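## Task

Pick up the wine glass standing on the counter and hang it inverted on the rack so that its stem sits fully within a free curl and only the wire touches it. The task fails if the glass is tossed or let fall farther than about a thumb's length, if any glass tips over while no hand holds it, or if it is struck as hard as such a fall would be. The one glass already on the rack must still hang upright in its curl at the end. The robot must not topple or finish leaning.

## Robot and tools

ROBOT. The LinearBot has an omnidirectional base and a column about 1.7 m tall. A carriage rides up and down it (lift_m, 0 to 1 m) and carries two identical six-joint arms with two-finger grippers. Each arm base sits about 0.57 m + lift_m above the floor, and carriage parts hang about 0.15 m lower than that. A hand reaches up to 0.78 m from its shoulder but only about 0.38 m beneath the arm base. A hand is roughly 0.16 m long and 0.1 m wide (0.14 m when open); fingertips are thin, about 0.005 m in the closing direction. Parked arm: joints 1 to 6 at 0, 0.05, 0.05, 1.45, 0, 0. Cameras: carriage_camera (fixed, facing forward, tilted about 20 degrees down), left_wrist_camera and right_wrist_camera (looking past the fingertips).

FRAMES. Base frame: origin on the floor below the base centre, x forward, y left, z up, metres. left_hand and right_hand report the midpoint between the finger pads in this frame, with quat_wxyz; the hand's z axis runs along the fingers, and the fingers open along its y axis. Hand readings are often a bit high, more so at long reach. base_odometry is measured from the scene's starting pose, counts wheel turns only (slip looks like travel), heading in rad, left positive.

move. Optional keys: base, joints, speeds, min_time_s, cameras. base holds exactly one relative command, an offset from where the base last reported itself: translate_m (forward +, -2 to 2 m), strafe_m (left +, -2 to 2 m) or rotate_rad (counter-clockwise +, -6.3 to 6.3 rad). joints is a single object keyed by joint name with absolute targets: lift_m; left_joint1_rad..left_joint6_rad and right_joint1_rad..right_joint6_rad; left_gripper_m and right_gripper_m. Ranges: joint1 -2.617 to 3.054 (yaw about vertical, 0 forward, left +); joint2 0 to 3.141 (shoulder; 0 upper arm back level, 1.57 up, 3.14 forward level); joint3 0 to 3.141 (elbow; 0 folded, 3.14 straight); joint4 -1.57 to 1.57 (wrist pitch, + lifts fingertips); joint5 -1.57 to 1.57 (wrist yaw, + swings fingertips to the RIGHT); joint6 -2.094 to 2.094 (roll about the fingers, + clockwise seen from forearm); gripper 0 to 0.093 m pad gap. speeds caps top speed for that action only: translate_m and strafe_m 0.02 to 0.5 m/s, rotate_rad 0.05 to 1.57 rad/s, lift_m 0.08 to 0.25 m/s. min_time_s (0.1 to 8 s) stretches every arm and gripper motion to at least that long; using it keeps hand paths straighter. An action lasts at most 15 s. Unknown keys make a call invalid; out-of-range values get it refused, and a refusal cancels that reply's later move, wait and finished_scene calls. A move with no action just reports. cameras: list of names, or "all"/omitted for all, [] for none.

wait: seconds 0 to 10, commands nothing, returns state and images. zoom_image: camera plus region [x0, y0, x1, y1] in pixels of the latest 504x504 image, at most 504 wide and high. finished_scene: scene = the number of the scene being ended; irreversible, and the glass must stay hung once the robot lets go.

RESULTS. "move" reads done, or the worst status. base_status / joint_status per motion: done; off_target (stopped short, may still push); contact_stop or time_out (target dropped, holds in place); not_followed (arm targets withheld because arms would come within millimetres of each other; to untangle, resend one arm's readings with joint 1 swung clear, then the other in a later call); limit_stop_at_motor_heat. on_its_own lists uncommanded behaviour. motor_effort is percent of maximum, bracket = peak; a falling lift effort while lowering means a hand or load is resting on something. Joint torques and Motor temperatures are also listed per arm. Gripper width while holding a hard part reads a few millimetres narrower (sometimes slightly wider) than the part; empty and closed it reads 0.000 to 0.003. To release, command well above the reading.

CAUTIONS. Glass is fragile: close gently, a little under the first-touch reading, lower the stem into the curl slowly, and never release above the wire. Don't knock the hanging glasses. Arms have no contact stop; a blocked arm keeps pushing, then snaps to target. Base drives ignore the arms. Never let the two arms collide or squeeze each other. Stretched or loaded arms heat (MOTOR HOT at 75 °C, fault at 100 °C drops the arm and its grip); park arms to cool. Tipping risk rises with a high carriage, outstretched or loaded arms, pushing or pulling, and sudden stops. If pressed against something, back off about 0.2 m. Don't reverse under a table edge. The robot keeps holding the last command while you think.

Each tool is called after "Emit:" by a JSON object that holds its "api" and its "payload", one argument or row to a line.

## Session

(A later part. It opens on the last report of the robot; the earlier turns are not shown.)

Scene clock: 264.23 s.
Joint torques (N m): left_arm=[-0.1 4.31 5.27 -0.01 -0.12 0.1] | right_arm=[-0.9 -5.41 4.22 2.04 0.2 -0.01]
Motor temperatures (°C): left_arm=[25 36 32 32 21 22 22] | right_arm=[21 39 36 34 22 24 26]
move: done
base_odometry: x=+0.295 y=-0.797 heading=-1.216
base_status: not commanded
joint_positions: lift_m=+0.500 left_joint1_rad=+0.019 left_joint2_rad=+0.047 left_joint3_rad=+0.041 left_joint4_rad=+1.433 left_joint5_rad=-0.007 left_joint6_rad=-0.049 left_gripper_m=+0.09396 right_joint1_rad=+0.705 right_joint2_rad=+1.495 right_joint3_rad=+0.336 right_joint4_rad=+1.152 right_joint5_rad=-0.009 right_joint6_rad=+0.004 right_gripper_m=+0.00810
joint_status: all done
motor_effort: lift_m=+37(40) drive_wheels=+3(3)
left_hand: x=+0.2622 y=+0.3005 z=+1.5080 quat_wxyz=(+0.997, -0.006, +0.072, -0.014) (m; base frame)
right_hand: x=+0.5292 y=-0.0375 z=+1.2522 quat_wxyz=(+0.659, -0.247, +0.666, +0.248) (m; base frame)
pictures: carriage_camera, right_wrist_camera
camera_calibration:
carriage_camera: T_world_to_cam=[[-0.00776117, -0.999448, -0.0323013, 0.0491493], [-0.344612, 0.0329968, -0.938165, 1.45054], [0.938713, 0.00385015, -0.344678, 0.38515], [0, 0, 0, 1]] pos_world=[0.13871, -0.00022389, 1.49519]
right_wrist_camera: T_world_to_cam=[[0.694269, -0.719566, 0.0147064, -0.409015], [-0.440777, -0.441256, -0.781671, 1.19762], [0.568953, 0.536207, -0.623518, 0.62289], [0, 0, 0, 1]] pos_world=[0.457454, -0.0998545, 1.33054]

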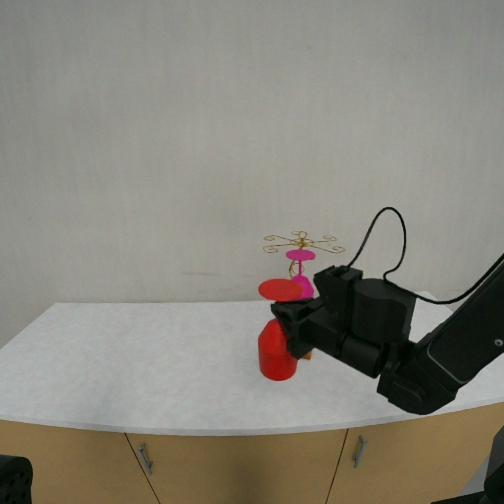

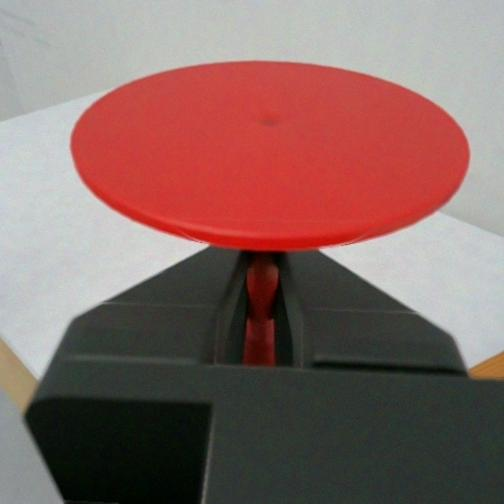

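Emit:
{"api": "move", "payload": {
  "base": {"strafe_m": -0.25},
  "speeds": {"strafe_m": 0.12},
  "cameras": []
}}

Emit:
{"api": "move", "payload": {
  "base": {"translate_m": 0.1},
  "speeds": {"translate_m": 0.08},
  "cameras": ["carriage_camera", "right_wrist_camera"]
}}

Emit:
{"api": "zoom_image", "payload": {
  "camera": "carriage_camera",
  "region": [180, 210, 320, 350]
}}

Scene clock: 286.20 s.
Joint torques (N m): left_arm=[-0.13 4.41 5.31 -0.02 -0.1 0.08] | right_arm=[-0.72 -5.39 4.23 2.01 0.22 -0.01]
Motor temperatures (°C): left_arm=[25 36 32 31 21 22 21] | right_arm=[21 35 35 35 22 24 27]
move: done
base_odometry: x=+0.061 y=-0.884 heading=-1.216
base_status: done
joint_positions: lift_m=+0.500 left_joint1_rad=+0.019 left_joint2_rad=+0.047 left_joint3_rad=+0.041 left_joint4_rad=+1.433 left_joint5_rad=-0.007 left_joint6_rad=-0.049 left_gripper_m=+0.09396 right_joint1_rad=+0.704 right_joint2_rad=+1.495 right_joint3_rad=+0.335 right_joint4_rad=+1.153 right_joint5_rad=-0.008 right_joint6_rad=+0.004 right_gripper_m=+0.00810
joint_status: not commanded
motor_effort: lift_m=+39(40) drive_wheels=-3(12)
left_hand: x=+0.2622 y=+0.3005 z=+1.5080 quat_wxyz=(+0.997, -0.006, +0.072, -0.014) (m; base frame)
right_hand: x=+0.5296 y=-0.0380 z=+1.2525 quat_wxyz=(+0.660, -0.246, +0.665, +0.247) (m; base frame)
pictures: none
No camera images: "cameras" was empty.

Scene clock: 288.20 s.
Joint torques (N m): left_arm=[-0.08 4.33 5.38 -0.03 -0.11 0.11] | right_arm=[-0.73 -5.33 4.23 2 0.17 -0.01]
Motor temperatures (°C): left_arm=[25 36 32 31 21 22 21] | right_arm=[21 34 35 35 22 24 27]
move: done
base_odometry: x=+0.095 y=-0.978 heading=-1.216
base_status: done
joint_positions: lift_m=+0.500 left_joint1_rad=+0.019 left_joint2_rad=+0.047 left_joint3_rad=+0.041 left_joint4_rad=+1.433 left_joint5_rad=-0.007 left_joint6_rad=-0.049 left_gripper_m=+0.09396 right_joint1_rad=+0.704 right_joint2_rad=+1.494 right_joint3_rad=+0.335 right_joint4_rad=+1.155 right_joint5_rad=-0.009 right_joint6_rad=+0.004 right_gripper_m=+0.00810
joint_status: not commanded
motor_effort: lift_m=+38(41) drive_wheels=+1(10)
left_hand: x=+0.2621 y=+0.3005 z=+1.5080 quat_wxyz=(+0.997, -0.006, +0.072, -0.014) (m; base frame)
right_hand: x=+0.5295 y=-0.0380 z=+1.2533 quat_wxyz=(+0.661, -0.246, +0.665, +0.247) (m; base frame)
pictures: carriage_camera, right_wrist_camera
camera_calibration:
carriage_camera: T_world_to_cam=[[-0.00776117, -0.999448, -0.0323013, 0.0491493], [-0.344612, 0.0329968, -0.938165, 1.45054], [0.938713, 0.00385015, -0.344678, 0.38515], [0, 0, 0, 1]] pos_world=[0.13871, -0.00022389, 1.49519]
right_wrist_camera: T_world_to_cam=[[0.693108, -0.720679, 0.0149435, -0.40929], [-0.439198, -0.438652, -0.784021, 1.20053], [0.571583, 0.536848, -0.620554, 0.618633], [0, 0, 0, 1]] pos_world=[0.457354, -0.100462, 1.33126]

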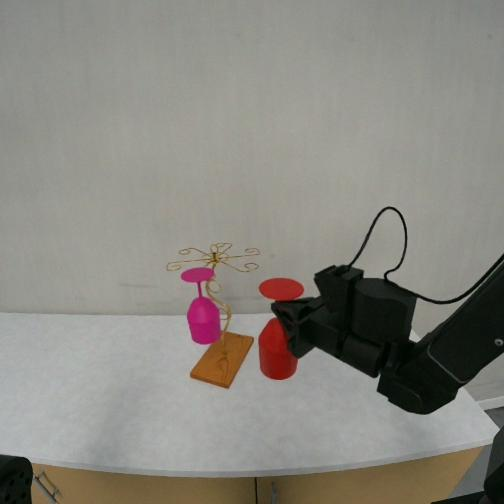

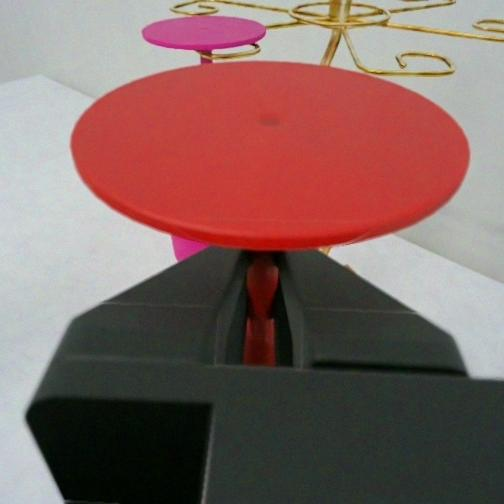

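Scaled by 3.600 from the camera's 504x504 image, which has a finer 720x720 frame.

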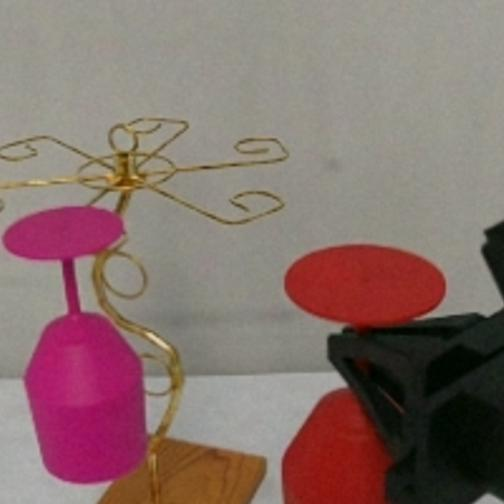

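Emit:
{"api": "move", "payload": {
  "joints": {"right_joint1_rad": 0.45, "right_joint5_rad": -0.7},
  "min_time_s": 2,
  "cameras": []
}}

Scene clock: 307.20 s.
Joint torques (N m): left_arm=[0.02 4.33 5.34 -0.02 -0.11 0.1] | right_arm=[-0.9 -5.23 4.12 1.86 -0.04 -0.01]
Motor temperatures (°C): left_arm=[25 36 32 31 21 22 21] | right_arm=[21 33 35 36 22 24 27]
move: done
base_odometry: x=+0.095 y=-0.978 heading=-1.216
base_status: not commanded
joint_positions: lift_m=+0.500 left_joint1_rad=+0.019 left_joint2_rad=+0.047 left_joint3_rad=+0.041 left_joint4_rad=+1.433 left_joint5_rad=-0.007 left_joint6_rad=-0.049 left_gripper_m=+0.09396 right_joint1_rad=+0.456 right_joint2_rad=+1.494 right_joint3_rad=+0.335 right_joint4_rad=+1.155 right_joint5_rad=-0.687 right_joint6_rad=+0.004 right_gripper_m=+0.00810
joint_status: all done
motor_effort: lift_m=+38(41) drive_wheels=+1(1)
left_hand: x=+0.2621 y=+0.3005 z=+1.5080 quat_wxyz=(+0.997, -0.006, +0.072, -0.014) (m; base frame)
right_hand: x=+0.5009 y=-0.0405 z=+1.2535 quat_wxyz=(+0.593, -0.381, +0.597, +0.384) (m; base frame)
pictures: none
No camera images: "cameras" was empty.

Emit:
{"api": "move", "payload": {
  "joints": {"right_joint1_rad": 0.093, "right_joint2_rad": 2.231, "right_joint3_rad": 1.317, "right_joint4_rad": 0.966, "right_joint5_rad": -1.222},
  "min_time_s": 3.5,
  "cameras": ["carriage_camera", "right_wrist_camera"]
}}

Emit:
{"api": "zoom_image", "payload": {
  "camera": "carriage_camera",
  "region": [160, 230, 340, 370]
}}

Scene clock: 330.57 s.
Joint torques (N m): left_arm=[-0.02 4.4 5.3 0.01 -0.1 0.08] | right_arm=[-0.85 -8.06 8.51 1.37 -0.04 -0.01]
Motor temperatures (°C): left_arm=[25 36 32 30 21 22 21] | right_arm=[21 33 35 35 22 24 27]
move: done
base_odometry: x=+0.095 y=-0.978 heading=-1.216
base_status: not commanded
joint_positions: lift_m=+0.500 left_joint1_rad=+0.019 left_joint2_rad=+0.047 left_joint3_rad=+0.041 left_joint4_rad=+1.433 left_joint5_rad=-0.007 left_joint6_rad=-0.049 left_gripper_m=+0.09396 right_joint1_rad=+0.098 right_joint2_rad=+2.223 right_joint3_rad=+1.279 right_joint4_rad=+0.960 right_joint5_rad=-1.210 right_joint6_rad=+0.004 right_gripper_m=+0.00810
joint_status: all done
motor_effort: lift_m=+38(40) drive_wheels=+1(1)
left_hand: x=+0.2621 y=+0.3005 z=+1.5080 quat_wxyz=(+0.997, -0.006, +0.072, -0.014) (m; base frame)
right_hand: x=+0.7143 y=-0.0868 z=+1.2401 quat_wxyz=(+0.565, -0.432, +0.557, +0.429) (m; base frame)
pictures: carriage_camera, right_wrist_camera
camera_calibration:
carriage_camera: T_world_to_cam=[[-0.00776117, -0.999448, -0.0323013, 0.0491493], [-0.344612, 0.0329968, -0.938165, 1.45054], [0.938713, 0.00385015, -0.344678, 0.38515], [0, 0, 0, 1]] pos_world=[0.13871, -0.00022389, 1.49519]
right_wrist_camera: T_world_to_cam=[[0.977759, -0.207594, 0.0298784, -0.749739], [-0.104385, -0.605234, -0.789174, 1.00269], [0.181911, 0.768503, -0.613443, 0.820594], [0, 0, 0, 1]] pos_world=[0.688455, -0.179408, 1.31709]

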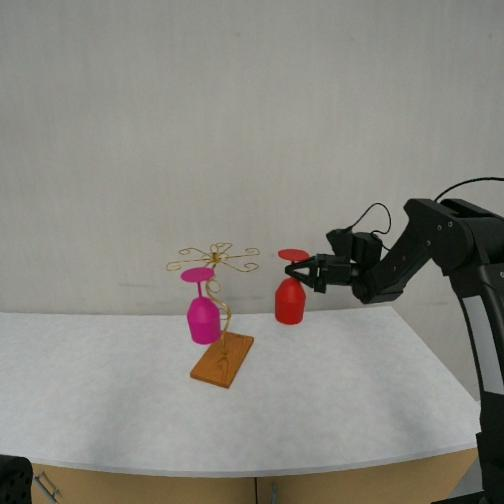

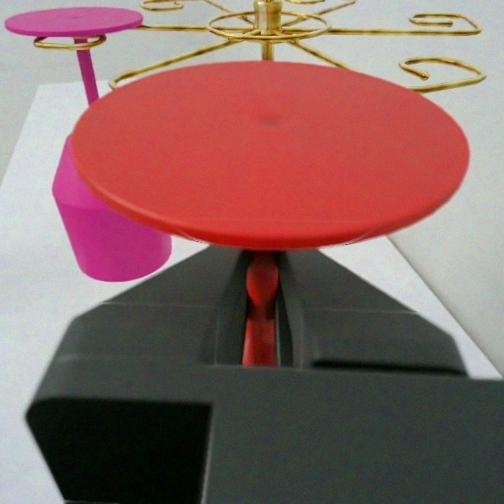

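Scaled by 2.800 from the camera's 504x504 image, which has a finer 720x720 frame.

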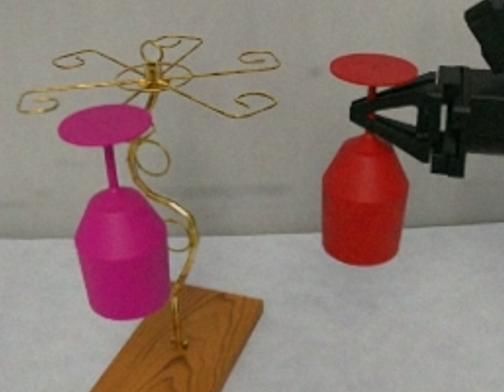

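Emit:
{"api": "zoom_image", "payload": {
  "camera": "right_wrist_camera",
  "region": [0, 0, 504, 130]
}}

Scaled by 1.000.

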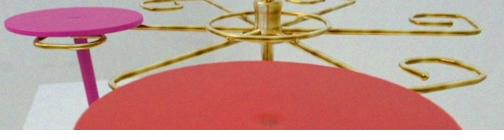

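Emit:
{"api": "zoom_image", "payload": {
  "camera": "carriage_camera",
  "region": [160, 235, 270, 285]
}}

Scaled by 4.582 from the camera's 504x504 image, which has a finer 720x720 frame.

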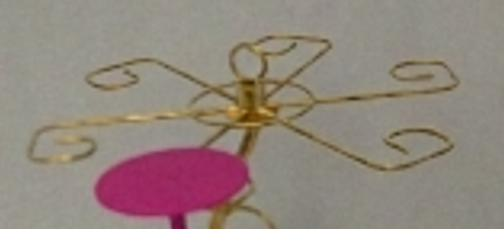

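Emit:
{"api": "move", "payload": {
  "joints": {"lift_m": 0.4, "right_joint1_rad": 0.2205, "right_joint2_rad": 2.07, "right_joint3_rad": 1.557, "right_joint4_rad": 0.58, "right_joint5_rad": -1.083},
  "min_time_s": 1.5,
  "speeds": {"lift_m": 0.08},
  "cameras": ["carriage_camera", "right_wrist_camera"]
}}

Emit:
{"api": "zoom_image", "payload": {
  "camera": "carriage_camera",
  "region": [160, 180, 320, 320]
}}

Scene clock: 415.50 s.
Joint torques (N m): left_arm=[-0.03 4.38 5.34 -0.02 -0.1 0.1] | right_arm=[0.17 -12.66 9.72 1.46 0.18 -0.01]
Motor temperatures (°C): left_arm=[25 35 31 29 21 22 21] | right_arm=[21 43 42 35 22 24 28]
move: done
base_odometry: x=+0.095 y=-0.978 heading=-1.216
base_status: not commanded
joint_positions: lift_m=+0.400 left_joint1_rad=+0.019 left_joint2_rad=+0.047 left_joint3_rad=+0.041 left_joint4_rad=+1.433 left_joint5_rad=-0.007 left_joint6_rad=-0.049 left_gripper_m=+0.09396 right_joint1_rad=+0.215 right_joint2_rad=+2.119 right_joint3_rad=+1.515 right_joint4_rad=+0.574 right_joint5_rad=-1.094 right_joint6_rad=+0.004 right_gripper_m=+0.00810
joint_status: all done
motor_effort: lift_m=+34(37) drive_wheels=+1(1)
left_hand: x=+0.2621 y=+0.3005 z=+1.4082 quat_wxyz=(+0.997, -0.006, +0.072, -0.014) (m; base frame)
right_hand: x=+0.7266 y=-0.0309 z=+1.2226 quat_wxyz=(+0.551, -0.425, +0.572, +0.436) (m; base frame)
pictures: carriage_camera, right_wrist_camera
camera_calibration:
carriage_camera: T_world_to_cam=[[-0.00776117, -0.999448, -0.0323013, 0.0459289], [-0.344612, 0.0329968, -0.938165, 1.35701], [0.938713, 0.00385015, -0.344678, 0.350786], [0, 0, 0, 1]] pos_world=[0.13871, -0.00022389, 1.39549]
right_wrist_camera: T_world_to_cam=[[0.978146, -0.207559, -0.0122111, -0.698442], [-0.139469, -0.611442, -0.778901, 1.03676], [0.154201, 0.763582, -0.627028, 0.801284], [0, 0, 0, 1]] pos_world=[0.704215, -0.122897, 1.30143]

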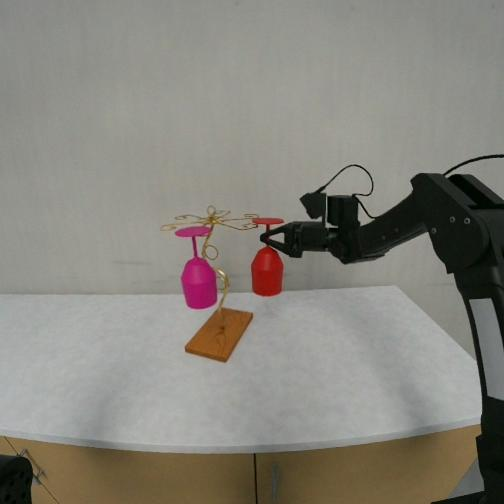

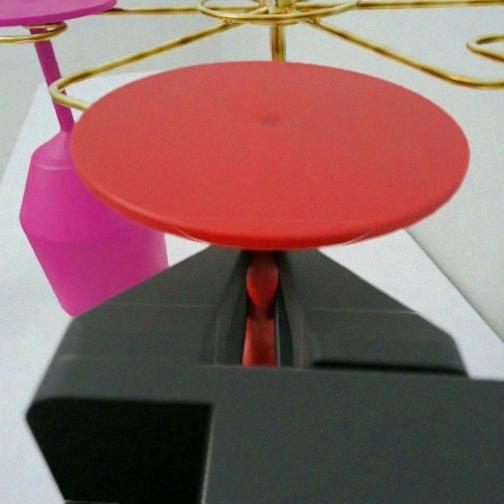

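Scaled by 3.150 from the camera's 504x504 image, which has a finer 720x720 frame.

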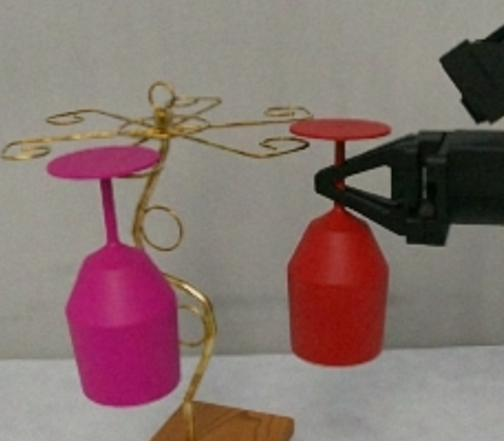

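Emit:
{"api": "move", "payload": {
  "joints": {"lift_m": 0.41},
  "speeds": {"lift_m": 0.08},
  "cameras": []
}}

Emit:
{"api": "move", "payload": {
  "joints": {"lift_m": 0.405, "right_joint1_rad": 0.306, "right_joint2_rad": 2.205, "right_joint3_rad": 1.633, "right_joint4_rad": 0.725, "right_joint5_rad": -0.998, "right_joint6_rad": 0.07},
  "min_time_s": 2.5,
  "speeds": {"lift_m": 0.08},
  "cameras": ["carriage_camera", "right_wrist_camera"]
}}

Emit:
{"api": "zoom_image", "payload": {
  "camera": "carriage_camera",
  "region": [170, 180, 310, 320]
}}

Scene clock: 475.33 s.
Joint torques (N m): left_arm=[-0.12 4.36 5.41 0 -0.09 0.08] | right_arm=[0.21 -11.66 9.29 1.54 0.18 -0.01]
Motor temperatures (°C): left_arm=[25 34 31 28 21 22 21] | right_arm=[21 50 46 35 22 24 29]
move: done
base_odometry: x=+0.095 y=-0.978 heading=-1.216
base_status: not commanded
joint_positions: lift_m=+0.410 left_joint1_rad=+0.019 left_joint2_rad=+0.047 left_joint3_rad=+0.041 left_joint4_rad=+1.433 left_joint5_rad=-0.007 left_joint6_rad=-0.049 left_gripper_m=+0.09396 right_joint1_rad=+0.215 right_joint2_rad=+2.109 right_joint3_rad=+1.520 right_joint4_rad=+0.563 right_joint5_rad=-1.092 right_joint6_rad=+0.004 right_gripper_m=+0.00810
joint_status: all done
motor_effort: lift_m=+39(46) drive_wheels=+1(4)
left_hand: x=+0.2621 y=+0.3005 z=+1.4179 quat_wxyz=(+0.997, -0.006, +0.072, -0.014) (m; base frame)
right_hand: x=+0.7259 y=-0.0312 z=+1.2381 quat_wxyz=(+0.552, -0.425, +0.571, +0.435) (m; base frame)
pictures: none
No camera images: "cameras" was empty.

Scene clock: 478.13 s.
Joint torques (N m): left_arm=[-0.08 4.45 5.34 -0.03 -0.11 0.08] | right_arm=[0.21 -8.7 9.87 1.65 0.28 0.12]
Motor temperatures (°C): left_arm=[25 34 31 28 21 22 21] | right_arm=[21 50 46 35 22 24 29]
move: done
base_odometry: x=+0.095 y=-0.978 heading=-1.216
base_status: not commanded
joint_positions: lift_m=+0.405 left_joint1_rad=+0.019 left_joint2_rad=+0.047 left_joint3_rad=+0.041 left_joint4_rad=+1.434 left_joint5_rad=-0.007 left_joint6_rad=-0.049 left_gripper_m=+0.09396 right_joint1_rad=+0.300 right_joint2_rad=+2.197 right_joint3_rad=+1.589 right_joint4_rad=+0.694 right_joint5_rad=-1.010 right_joint6_rad=+0.062 right_gripper_m=+0.00809
joint_status: all done
motor_effort: lift_m=+34(36) drive_wheels=+1(4)
left_hand: x=+0.2619 y=+0.3005 z=+1.4133 quat_wxyz=(+0.997, -0.006, +0.071, -0.014) (m; base frame)
right_hand: x=+0.7316 y=+0.0125 z=+1.2345 quat_wxyz=(+0.576, -0.424, +0.545, +0.438) (m; base frame)
pictures: carriage_camera, right_wrist_camera
camera_calibration:
carriage_camera: T_world_to_cam=[[-0.00776117, -0.999448, -0.0323013, 0.0460904], [-0.344612, 0.0329968, -0.938165, 1.3617], [0.938713, 0.00385015, -0.344678, 0.352509], [0, 0, 0, 1]] pos_world=[0.13871, -0.00022389, 1.40049]
right_wrist_camera: T_world_to_cam=[[0.978058, -0.205736, 0.0327992, -0.749731], [-0.0935576, -0.57441, -0.813203, 1.08164], [0.186146, 0.792291, -0.581055, 0.694342], [0, 0, 0, 1]] pos_world=[0.705227, -0.0830628, 1.30763]

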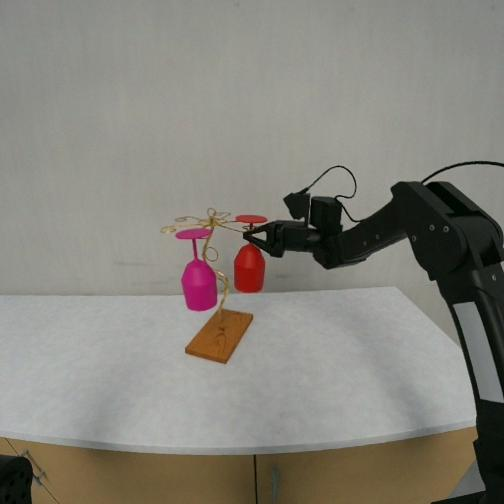

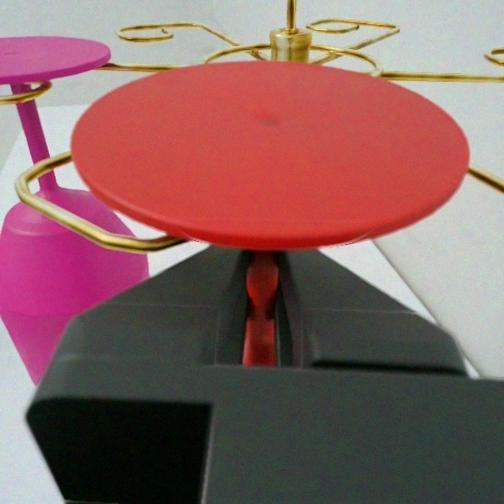

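Scaled by 3.600 from the camera's 504x504 image, which has a finer 720x720 frame.

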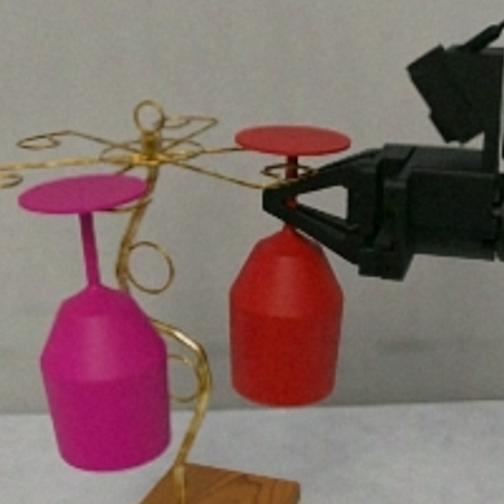

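Emit:
{"api": "zoom_image", "payload": {
  "camera": "carriage_camera",
  "region": [220, 205, 280, 250]
}}

Emit:
{"api": "zoom_image", "payload": {
  "camera": "right_wrist_camera",
  "region": [0, 130, 300, 300]
}}

Scaled by 8.400 from the camera's 504x504 image, which has a finer 720x720 frame.

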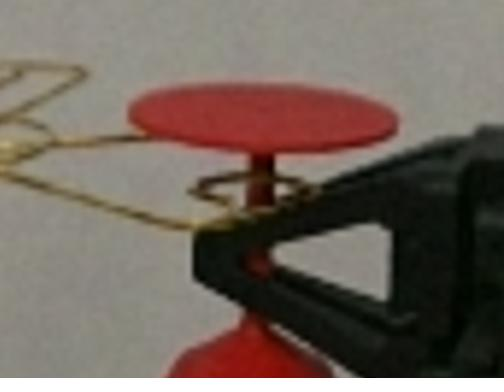

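Scaled by 1.680 from the camera's 504x504 image, which has a finer 720x720 frame.

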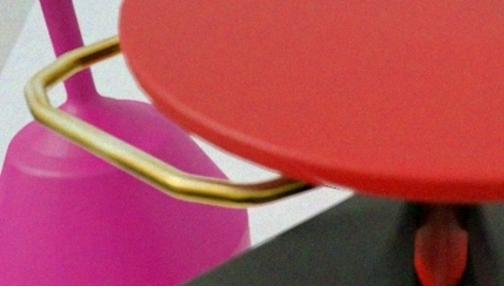

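Emit:
{"api": "move", "payload": {
  "joints": {"lift_m": 0.403, "right_joint1_rad": 0.352, "right_joint5_rad": -0.951},
  "min_time_s": 2,
  "speeds": {"lift_m": 0.08},
  "cameras": ["carriage_camera", "right_wrist_camera"]
}}

Emit:
{"api": "zoom_image", "payload": {
  "camera": "carriage_camera",
  "region": [205, 205, 265, 250]
}}

Emit:
{"api": "zoom_image", "payload": {
  "camera": "right_wrist_camera",
  "region": [0, 130, 300, 300]
}}

Scene clock: 520.70 s.
Joint torques (N m): left_arm=[-0.09 4.48 5.37 -0.03 -0.09 0.08] | right_arm=[0.8 -9.03 9.7 1.65 0.19 0.12]
Motor temperatures (°C): left_arm=[25 34 31 28 21 22 21] | right_arm=[21 47 44 38 22 24 29]
move: done
base_odometry: x=+0.095 y=-0.978 heading=-1.216
base_status: not commanded
joint_positions: lift_m=+0.403 left_joint1_rad=+0.019 left_joint2_rad=+0.047 left_joint3_rad=+0.041 left_joint4_rad=+1.434 left_joint5_rad=-0.007 left_joint6_rad=-0.049 left_gripper_m=+0.09396 right_joint1_rad=+0.341 right_joint2_rad=+2.201 right_joint3_rad=+1.591 right_joint4_rad=+0.697 right_joint5_rad=-0.957 right_joint6_rad=+0.063 right_gripper_m=+0.00809
joint_status: all done
motor_effort: lift_m=+32(36) drive_wheels=+1(1)
left_hand: x=+0.2619 y=+0.3005 z=+1.4114 quat_wxyz=(+0.997, -0.006, +0.071, -0.014) (m; base frame)
right_hand: x=+0.7281 y=+0.0307 z=+1.2325 quat_wxyz=(+0.579, -0.419, +0.547, +0.436) (m; base frame)
pictures: carriage_camera, right_wrist_camera
camera_calibration:
carriage_camera: T_world_to_cam=[[-0.00776117, -0.999448, -0.0323013, 0.046029], [-0.344612, 0.0329968, -0.938165, 1.35992], [0.938713, 0.00385015, -0.344678, 0.351854], [0, 0, 0, 1]] pos_world=[0.13871, -0.00022389, 1.39859]
right_wrist_camera: T_world_to_cam=[[0.975482, -0.217948, 0.030562, -0.737424], [-0.101555, -0.568967, -0.816065, 1.09932], [0.195249, 0.792953, -0.577151, 0.667928], [0, 0, 0, 1]] pos_world=[0.700573, -0.0648776, 1.30515]

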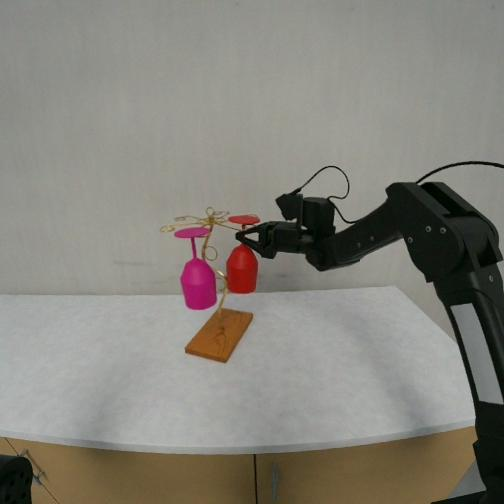

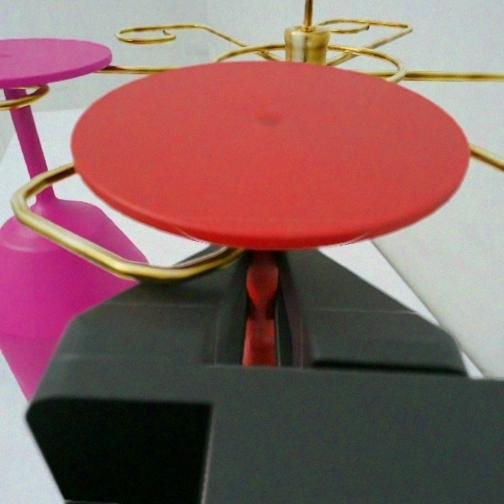

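Scaled by 8.400 from the camera's 504x504 image, which has a finer 720x720 frame.

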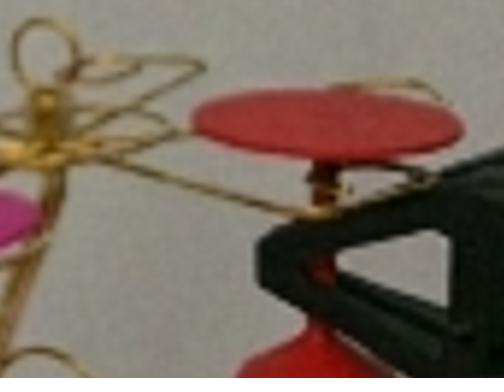

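Scaled by 1.680 from the camera's 504x504 image, which has a finer 720x720 frame.

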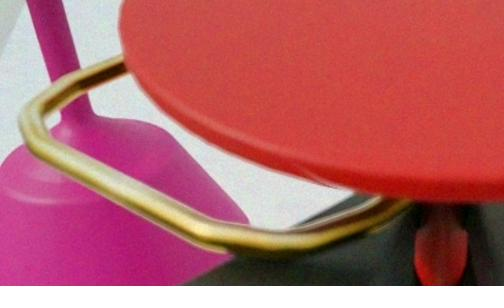

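Emit:
{"api": "move", "payload": {
  "joints": {"right_joint1_rad": 0.388, "right_joint2_rad": 2.09, "right_joint3_rad": 1.468, "right_joint4_rad": 0.773, "right_joint5_rad": -0.921},
  "min_time_s": 2.5,
  "cameras": ["carriage_camera", "right_wrist_camera"]
}}

Emit:
{"api": "zoom_image", "payload": {
  "camera": "carriage_camera",
  "region": [205, 205, 265, 250]
}}

Emit:
{"api": "zoom_image", "payload": {
  "camera": "right_wrist_camera",
  "region": [0, 130, 300, 300]
}}

Scene clock: 545.00 s.
Joint torques (N m): left_arm=[0.06 4.3 5.33 -0.02 -0.11 0.09] | right_arm=[0.21 -13 5.35 1.72 0.27 0.11]
Motor temperatures (°C): left_arm=[25 34 31 28 21 22 21] | right_arm=[21 51 46 39 22 24 29]
move: done
base_odometry: x=+0.095 y=-0.978 heading=-1.216
base_status: not commanded
joint_positions: lift_m=+0.403 left_joint1_rad=+0.019 left_joint2_rad=+0.047 left_joint3_rad=+0.041 left_joint4_rad=+1.434 left_joint5_rad=-0.007 left_joint6_rad=-0.049 left_gripper_m=+0.09396 right_joint1_rad=+0.382 right_joint2_rad=+2.143 right_joint3_rad=+1.480 right_joint4_rad=+0.740 right_joint5_rad=-0.933 right_joint6_rad=+0.063 right_gripper_m=+0.00809
joint_status: all done
motor_effort: lift_m=+35(35) drive_wheels=+1(1)
left_hand: x=+0.2619 y=+0.3005 z=+1.4114 quat_wxyz=(+0.997, -0.006, +0.071, -0.014) (m; base frame)
right_hand: x=+0.7016 y=+0.0438 z=+1.2272 quat_wxyz=(+0.572, -0.422, +0.546, +0.443) (m; base frame)
pictures: carriage_camera, right_wrist_camera
camera_calibration:
carriage_camera: T_world_to_cam=[[-0.00776117, -0.999448, -0.0323013, 0.046029], [-0.344612, 0.0329968, -0.938165, 1.35992], [0.938713, 0.00385015, -0.344678, 0.351854], [0, 0, 0, 1]] pos_world=[0.13871, -0.00022389, 1.39859]
right_wrist_camera: T_world_to_cam=[[0.979515, -0.200289, 0.0208309, -0.700219], [-0.0996998, -0.572243, -0.814001, 1.09594], [0.174956, 0.79525, -0.58049, 0.677978], [0, 0, 0, 1]] pos_world=[0.676524, -0.052265, 1.30024]

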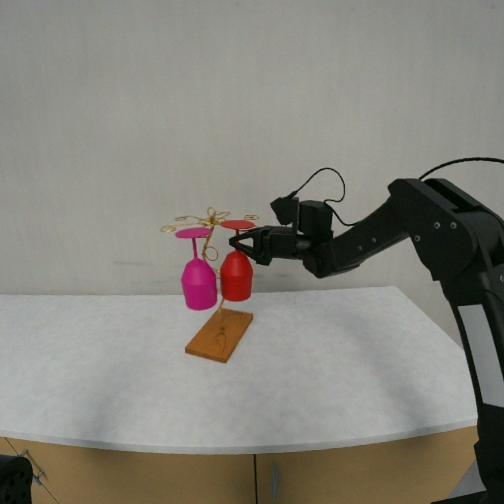

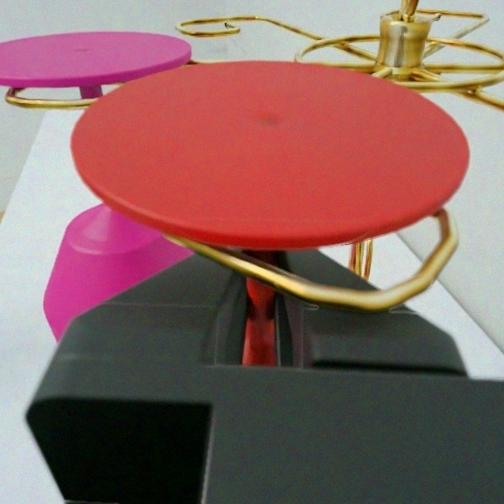

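Scaled by 8.400 from the camera's 504x504 image, which has a finer 720x720 frame.

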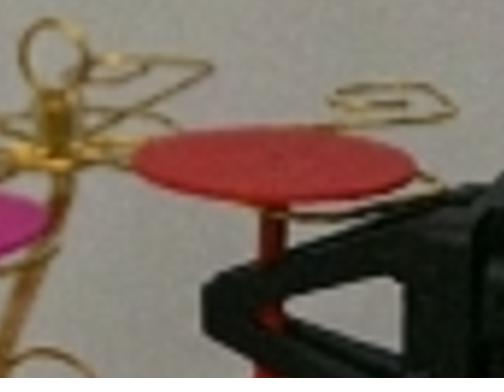

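Scaled by 1.680 from the camera's 504x504 image, which has a finer 720x720 frame.

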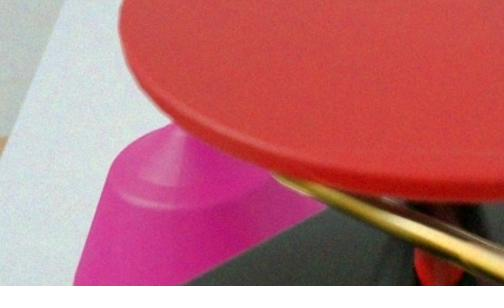

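Emit:
{"api": "move", "payload": {
  "joints": {"lift_m": 0.407, "right_joint1_rad": 0.357, "right_joint2_rad": 2.022, "right_joint3_rad": 1.408, "right_joint4_rad": 0.665, "right_joint5_rad": -0.956, "right_joint6_rad": 0.0},
  "min_time_s": 3,
  "speeds": {"lift_m": 0.08},
  "cameras": ["carriage_camera", "right_wrist_camera"]
}}

Emit:
{"api": "zoom_image", "payload": {
  "camera": "carriage_camera",
  "region": [205, 205, 265, 250]
}}

Emit:
{"api": "zoom_image", "payload": {
  "camera": "right_wrist_camera",
  "region": [100, 130, 500, 330]
}}

Scene clock: 565.60 s.
Joint torques (N m): left_arm=[-0.03 4.42 5.22 0 -0.1 0.09] | right_arm=[-0.92 -12.41 5.38 1.54 -0.05 -0.06]
Motor temperatures (°C): left_arm=[25 34 31 27 21 22 21] | right_arm=[21 55 43 39 22 24 29]
move: done
base_odometry: x=+0.095 y=-0.978 heading=-1.216
base_status: not commanded
joint_positions: lift_m=+0.407 left_joint1_rad=+0.019 left_joint2_rad=+0.047 left_joint3_rad=+0.041 left_joint4_rad=+1.434 left_joint5_rad=-0.007 left_joint6_rad=-0.049 left_gripper_m=+0.09396 right_joint1_rad=+0.363 right_joint2_rad=+2.072 right_joint3_rad=+1.420 right_joint4_rad=+0.655 right_joint5_rad=-0.944 right_joint6_rad=+0.008 right_gripper_m=+0.00809
joint_status: all done
motor_effort: lift_m=+39(45) drive_wheels=+1(4)
left_hand: x=+0.2619 y=+0.3005 z=+1.4150 quat_wxyz=(+0.997, -0.006, +0.071, -0.014) (m; base frame)
right_hand: x=+0.6928 y=+0.0299 z=+1.2297 quat_wxyz=(+0.561, -0.428, +0.562, +0.432) (m; base frame)
pictures: carriage_camera, right_wrist_camera
camera_calibration:
carriage_camera: T_world_to_cam=[[-0.00776117, -0.999448, -0.0323013, 0.0461453], [-0.344612, 0.0329968, -0.938165, 1.36329], [0.938713, 0.00385015, -0.344678, 0.353095], [0, 0, 0, 1]] pos_world=[0.13871, -0.00022389, 1.40219]
right_wrist_camera: T_world_to_cam=[[0.977873, -0.208699, 0.0144468, -0.685289], [-0.117388, -0.604567, -0.787857, 1.07024], [0.173159, 0.768729, -0.615688, 0.737353], [0, 0, 0, 1]] pos_world=[0.66808, -0.0628094, 1.30708]

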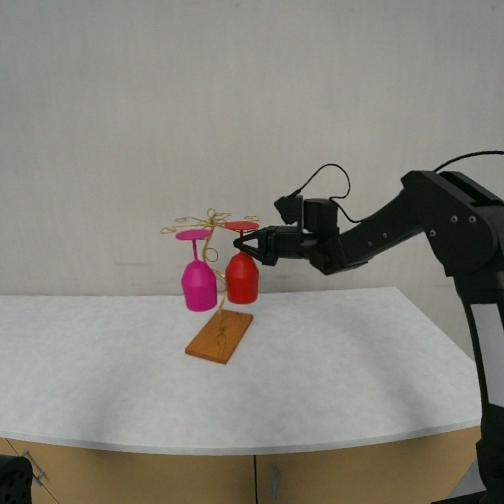

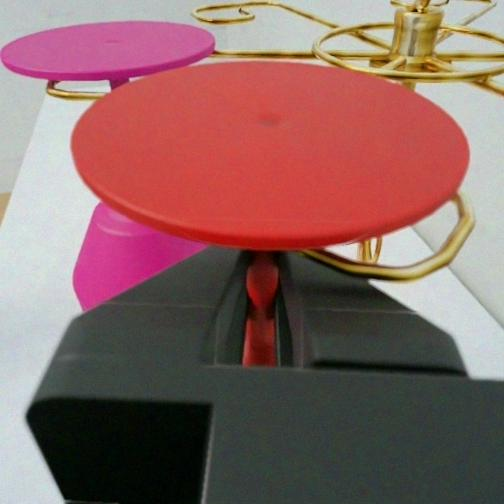

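Scaled by 8.400 from the camera's 504x504 image, which has a finer 720x720 frame.

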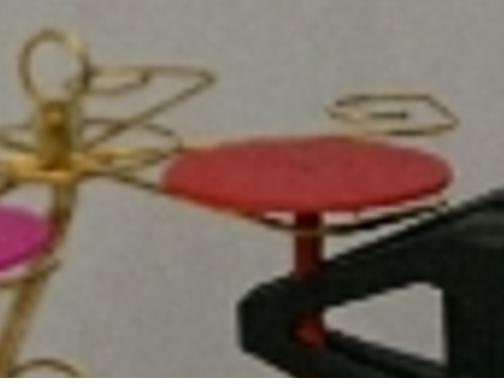

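Scaled by 1.260 from the camera's 504x504 image, which has a finer 720x720 frame.

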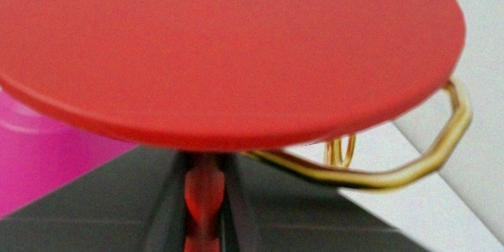

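Emit:
{"api": "move", "payload": {
  "joints": {"lift_m": 0.404, "right_joint1_rad": 0.35, "right_joint5_rad": -0.962},
  "min_time_s": 1,
  "speeds": {"lift_m": 0.08},
  "cameras": ["carriage_camera", "right_wrist_camera"]
}}

Emit:
{"api": "zoom_image", "payload": {
  "camera": "carriage_camera",
  "region": [215, 210, 265, 245]
}}

Scene clock: 580.10 s.
Joint torques (N m): left_arm=[0.01 4.3 5.37 -0.01 -0.11 0.08] | right_arm=[-0.85 -12.14 5.39 1.56 -0.05 -0.05]
Motor temperatures (°C): left_arm=[25 34 31 27 21 22 21] | right_arm=[21 60 42 39 22 24 29]
move: done
base_odometry: x=+0.095 y=-0.978 heading=-1.216
base_status: not commanded
joint_positions: lift_m=+0.404 left_joint1_rad=+0.019 left_joint2_rad=+0.047 left_joint3_rad=+0.041 left_joint4_rad=+1.434 left_joint5_rad=-0.007 left_joint6_rad=-0.049 left_gripper_m=+0.09396 right_joint1_rad=+0.356 right_joint2_rad=+2.069 right_joint3_rad=+1.420 right_joint4_rad=+0.652 right_joint5_rad=-0.950 right_joint6_rad=+0.008 right_gripper_m=+0.00809
joint_status: all done
motor_effort: lift_m=+34(36) drive_wheels=+1(1)
left_hand: x=+0.2619 y=+0.3005 z=+1.4123 quat_wxyz=(+0.997, -0.006, +0.071, -0.014) (m; base frame)
right_hand: x=+0.6937 y=+0.0268 z=+1.2280 quat_wxyz=(+0.561, -0.428, +0.562, +0.431) (m; base frame)
pictures: carriage_camera, right_wrist_camera
camera_calibration:
carriage_camera: T_world_to_cam=[[-0.00776117, -0.999448, -0.0323013, 0.0460581], [-0.344612, 0.0329968, -0.938165, 1.36076], [0.938713, 0.00385015, -0.344678, 0.352164], [0, 0, 0, 1]] pos_world=[0.13871, -0.00022389, 1.39949]
right_wrist_camera: T_world_to_cam=[[0.977646, -0.209783, 0.0140932, -0.686136], [-0.118397, -0.604676, -0.787622, 1.06754], [0.173751, 0.768347, -0.615997, 0.738454], [0, 0, 0, 1]] pos_world=[0.668885, -0.0658096, 1.30538]

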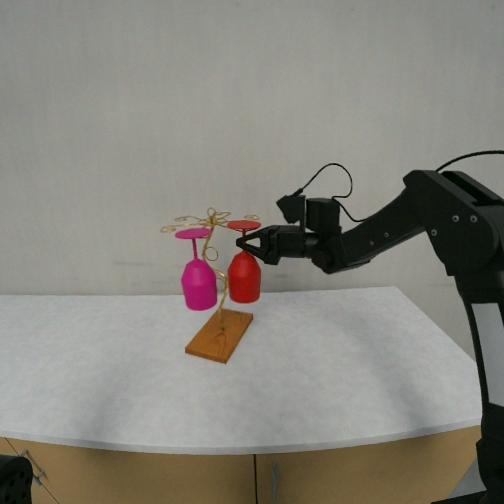

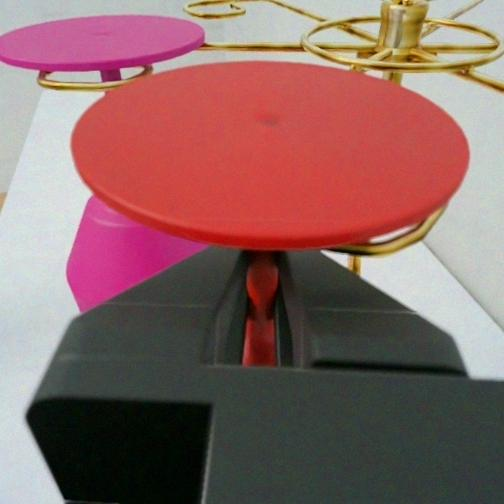

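Scaled by 10.080 from the camera's 504x504 image, which has a finer 720x720 frame.

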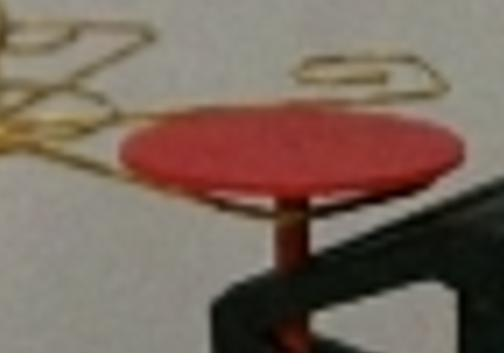

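Emit:
{"api": "move", "payload": {
  "joints": {"lift_m": 0.399},
  "speeds": {"lift_m": 0.08},
  "cameras": ["carriage_camera", "right_wrist_camera"]
}}

Emit:
{"api": "zoom_image", "payload": {
  "camera": "carriage_camera",
  "region": [215, 210, 265, 245]
}}

Scene clock: 590.57 s.
Joint torques (N m): left_arm=[0.03 4.3 5.39 -0.03 -0.11 0.11] | right_arm=[-0.96 -11.77 5.39 1.56 -0.03 -0.04]
Motor temperatures (°C): left_arm=[25 34 31 27 21 22 21] | right_arm=[21 58 41 39 22 24 29]
move: done
base_odometry: x=+0.095 y=-0.978 heading=-1.216
base_status: not commanded
joint_positions: lift_m=+0.399 left_joint1_rad=+0.019 left_joint2_rad=+0.047 left_joint3_rad=+0.041 left_joint4_rad=+1.434 left_joint5_rad=-0.007 left_joint6_rad=-0.049 left_gripper_m=+0.09396 right_joint1_rad=+0.356 right_joint2_rad=+2.065 right_joint3_rad=+1.420 right_joint4_rad=+0.651 right_joint5_rad=-0.953 right_joint6_rad=+0.007 right_gripper_m=+0.00809
joint_status: all done
motor_effort: lift_m=+34(34) drive_wheels=+1(4)
left_hand: x=+0.2619 y=+0.3005 z=+1.4073 quat_wxyz=(+0.997, -0.006, +0.071, -0.014) (m; base frame)
right_hand: x=+0.6926 y=+0.0267 z=+1.2252 quat_wxyz=(+0.562, -0.429, +0.560, +0.432) (m; base frame)
pictures: carriage_camera, right_wrist_camera
camera_calibration:
carriage_camera: T_world_to_cam=[[-0.00776117, -0.999448, -0.0323013, 0.0458966], [-0.344612, 0.0329968, -0.938165, 1.35607], [0.938713, 0.00385015, -0.344678, 0.350441], [0, 0, 0, 1]] pos_world=[0.13871, -0.00022389, 1.39449]
right_wrist_camera: T_world_to_cam=[[0.978211, -0.206846, 0.0178373, -0.690105], [-0.113405, -0.604318, -0.788631, 1.06302], [0.173905, 0.769425, -0.614608, 0.735177], [0, 0, 0, 1]] pos_world=[0.667768, -0.0660091, 1.30248]

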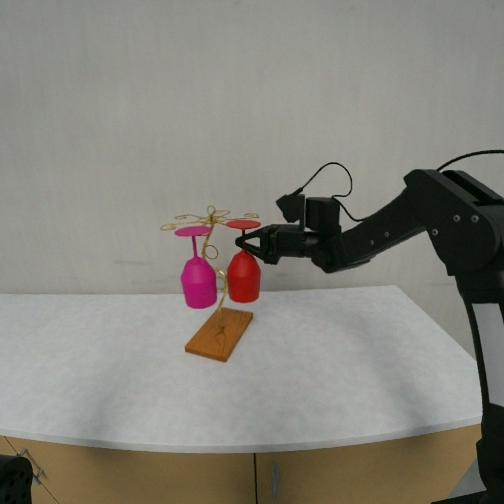

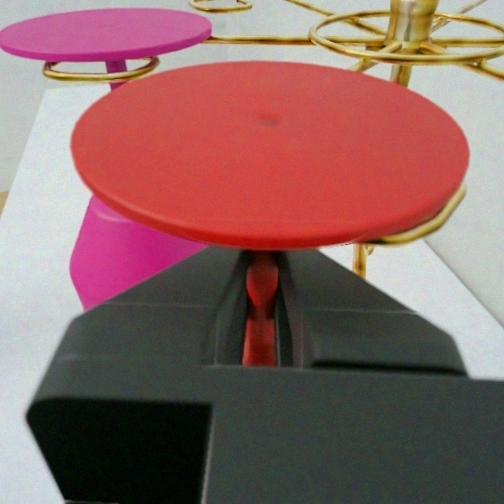

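Scaled by 10.080 from the camera's 504x504 image, which has a finer 720x720 frame.

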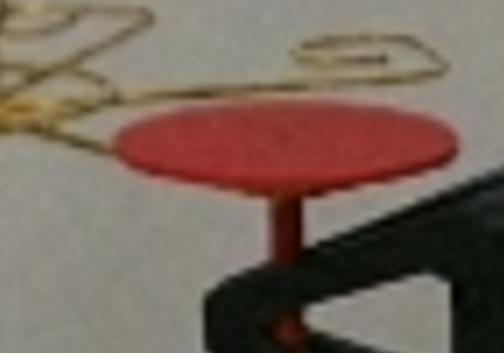

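Emit:
{"api": "move", "payload": {
  "joints": {"lift_m": 0.396},
  "speeds": {"lift_m": 0.08},
  "cameras": ["carriage_camera", "right_wrist_camera"]
}}

Emit:
{"api": "zoom_image", "payload": {
  "camera": "carriage_camera",
  "region": [215, 210, 265, 245]
}}

Scene clock: 593.90 s.
Joint torques (N m): left_arm=[-0.03 4.4 5.33 -0.04 -0.11 0.09] | right_arm=[-0.92 -11.66 5.38 1.54 -0.02 -0.04]
Motor temperatures (°C): left_arm=[25 33 31 27 21 22 21] | right_arm=[21 58 41 39 22 24 29]
move: done
base_odometry: x=+0.095 y=-0.978 heading=-1.216
base_status: not commanded
joint_positions: lift_m=+0.396 left_joint1_rad=+0.019 left_joint2_rad=+0.047 left_joint3_rad=+0.041 left_joint4_rad=+1.434 left_joint5_rad=-0.007 left_joint6_rad=-0.049 left_gripper_m=+0.09396 right_joint1_rad=+0.356 right_joint2_rad=+2.063 right_joint3_rad=+1.420 right_joint4_rad=+0.652 right_joint5_rad=-0.953 right_joint6_rad=+0.006 right_gripper_m=+0.00809
joint_status: all done
motor_effort: lift_m=+34(36) drive_wheels=+1(1)
left_hand: x=+0.2619 y=+0.3005 z=+1.4043 quat_wxyz=(+0.997, -0.006, +0.071, -0.014) (m; base frame)
right_hand: x=+0.6924 y=+0.0266 z=+1.2235 quat_wxyz=(+0.563, -0.430, +0.559, +0.431) (m; base frame)
pictures: carriage_camera, right_wrist_camera
camera_calibration:
carriage_camera: T_world_to_cam=[[-0.00776117, -0.999448, -0.0323013, 0.0458029], [-0.344612, 0.0329968, -0.938165, 1.35335], [0.938713, 0.00385015, -0.344678, 0.349441], [0, 0, 0, 1]] pos_world=[0.13871, -0.00022389, 1.39159]
right_wrist_camera: T_world_to_cam=[[0.978149, -0.20687, 0.0207027, -0.693304], [-0.110921, -0.603493, -0.789616, 1.06094], [0.175842, 0.770066, -0.613253, 0.731182], [0, 0, 0, 1]] pos_world=[0.667264, -0.0662105, 1.30049]

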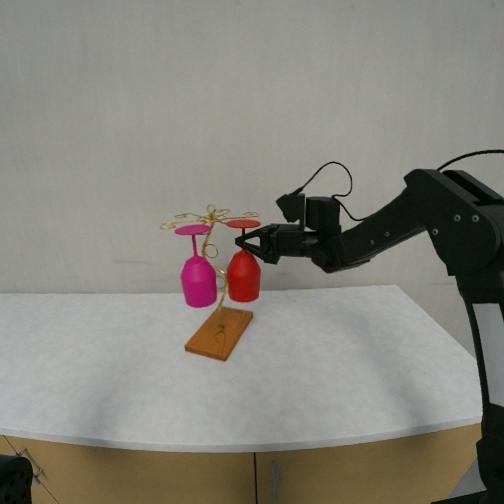

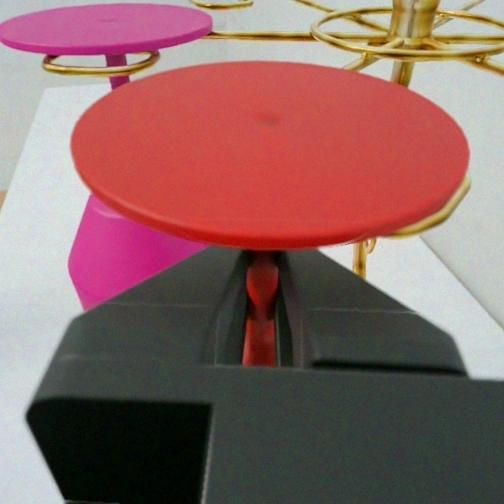

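Scaled by 10.080 from the camera's 504x504 image, which has a finer 720x720 frame.

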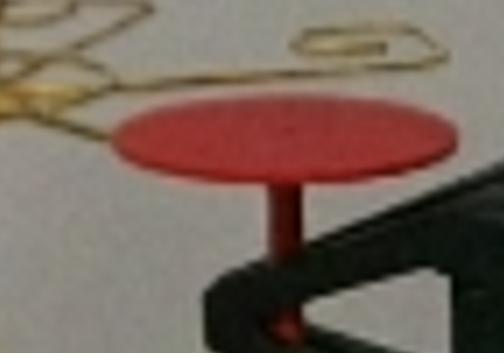

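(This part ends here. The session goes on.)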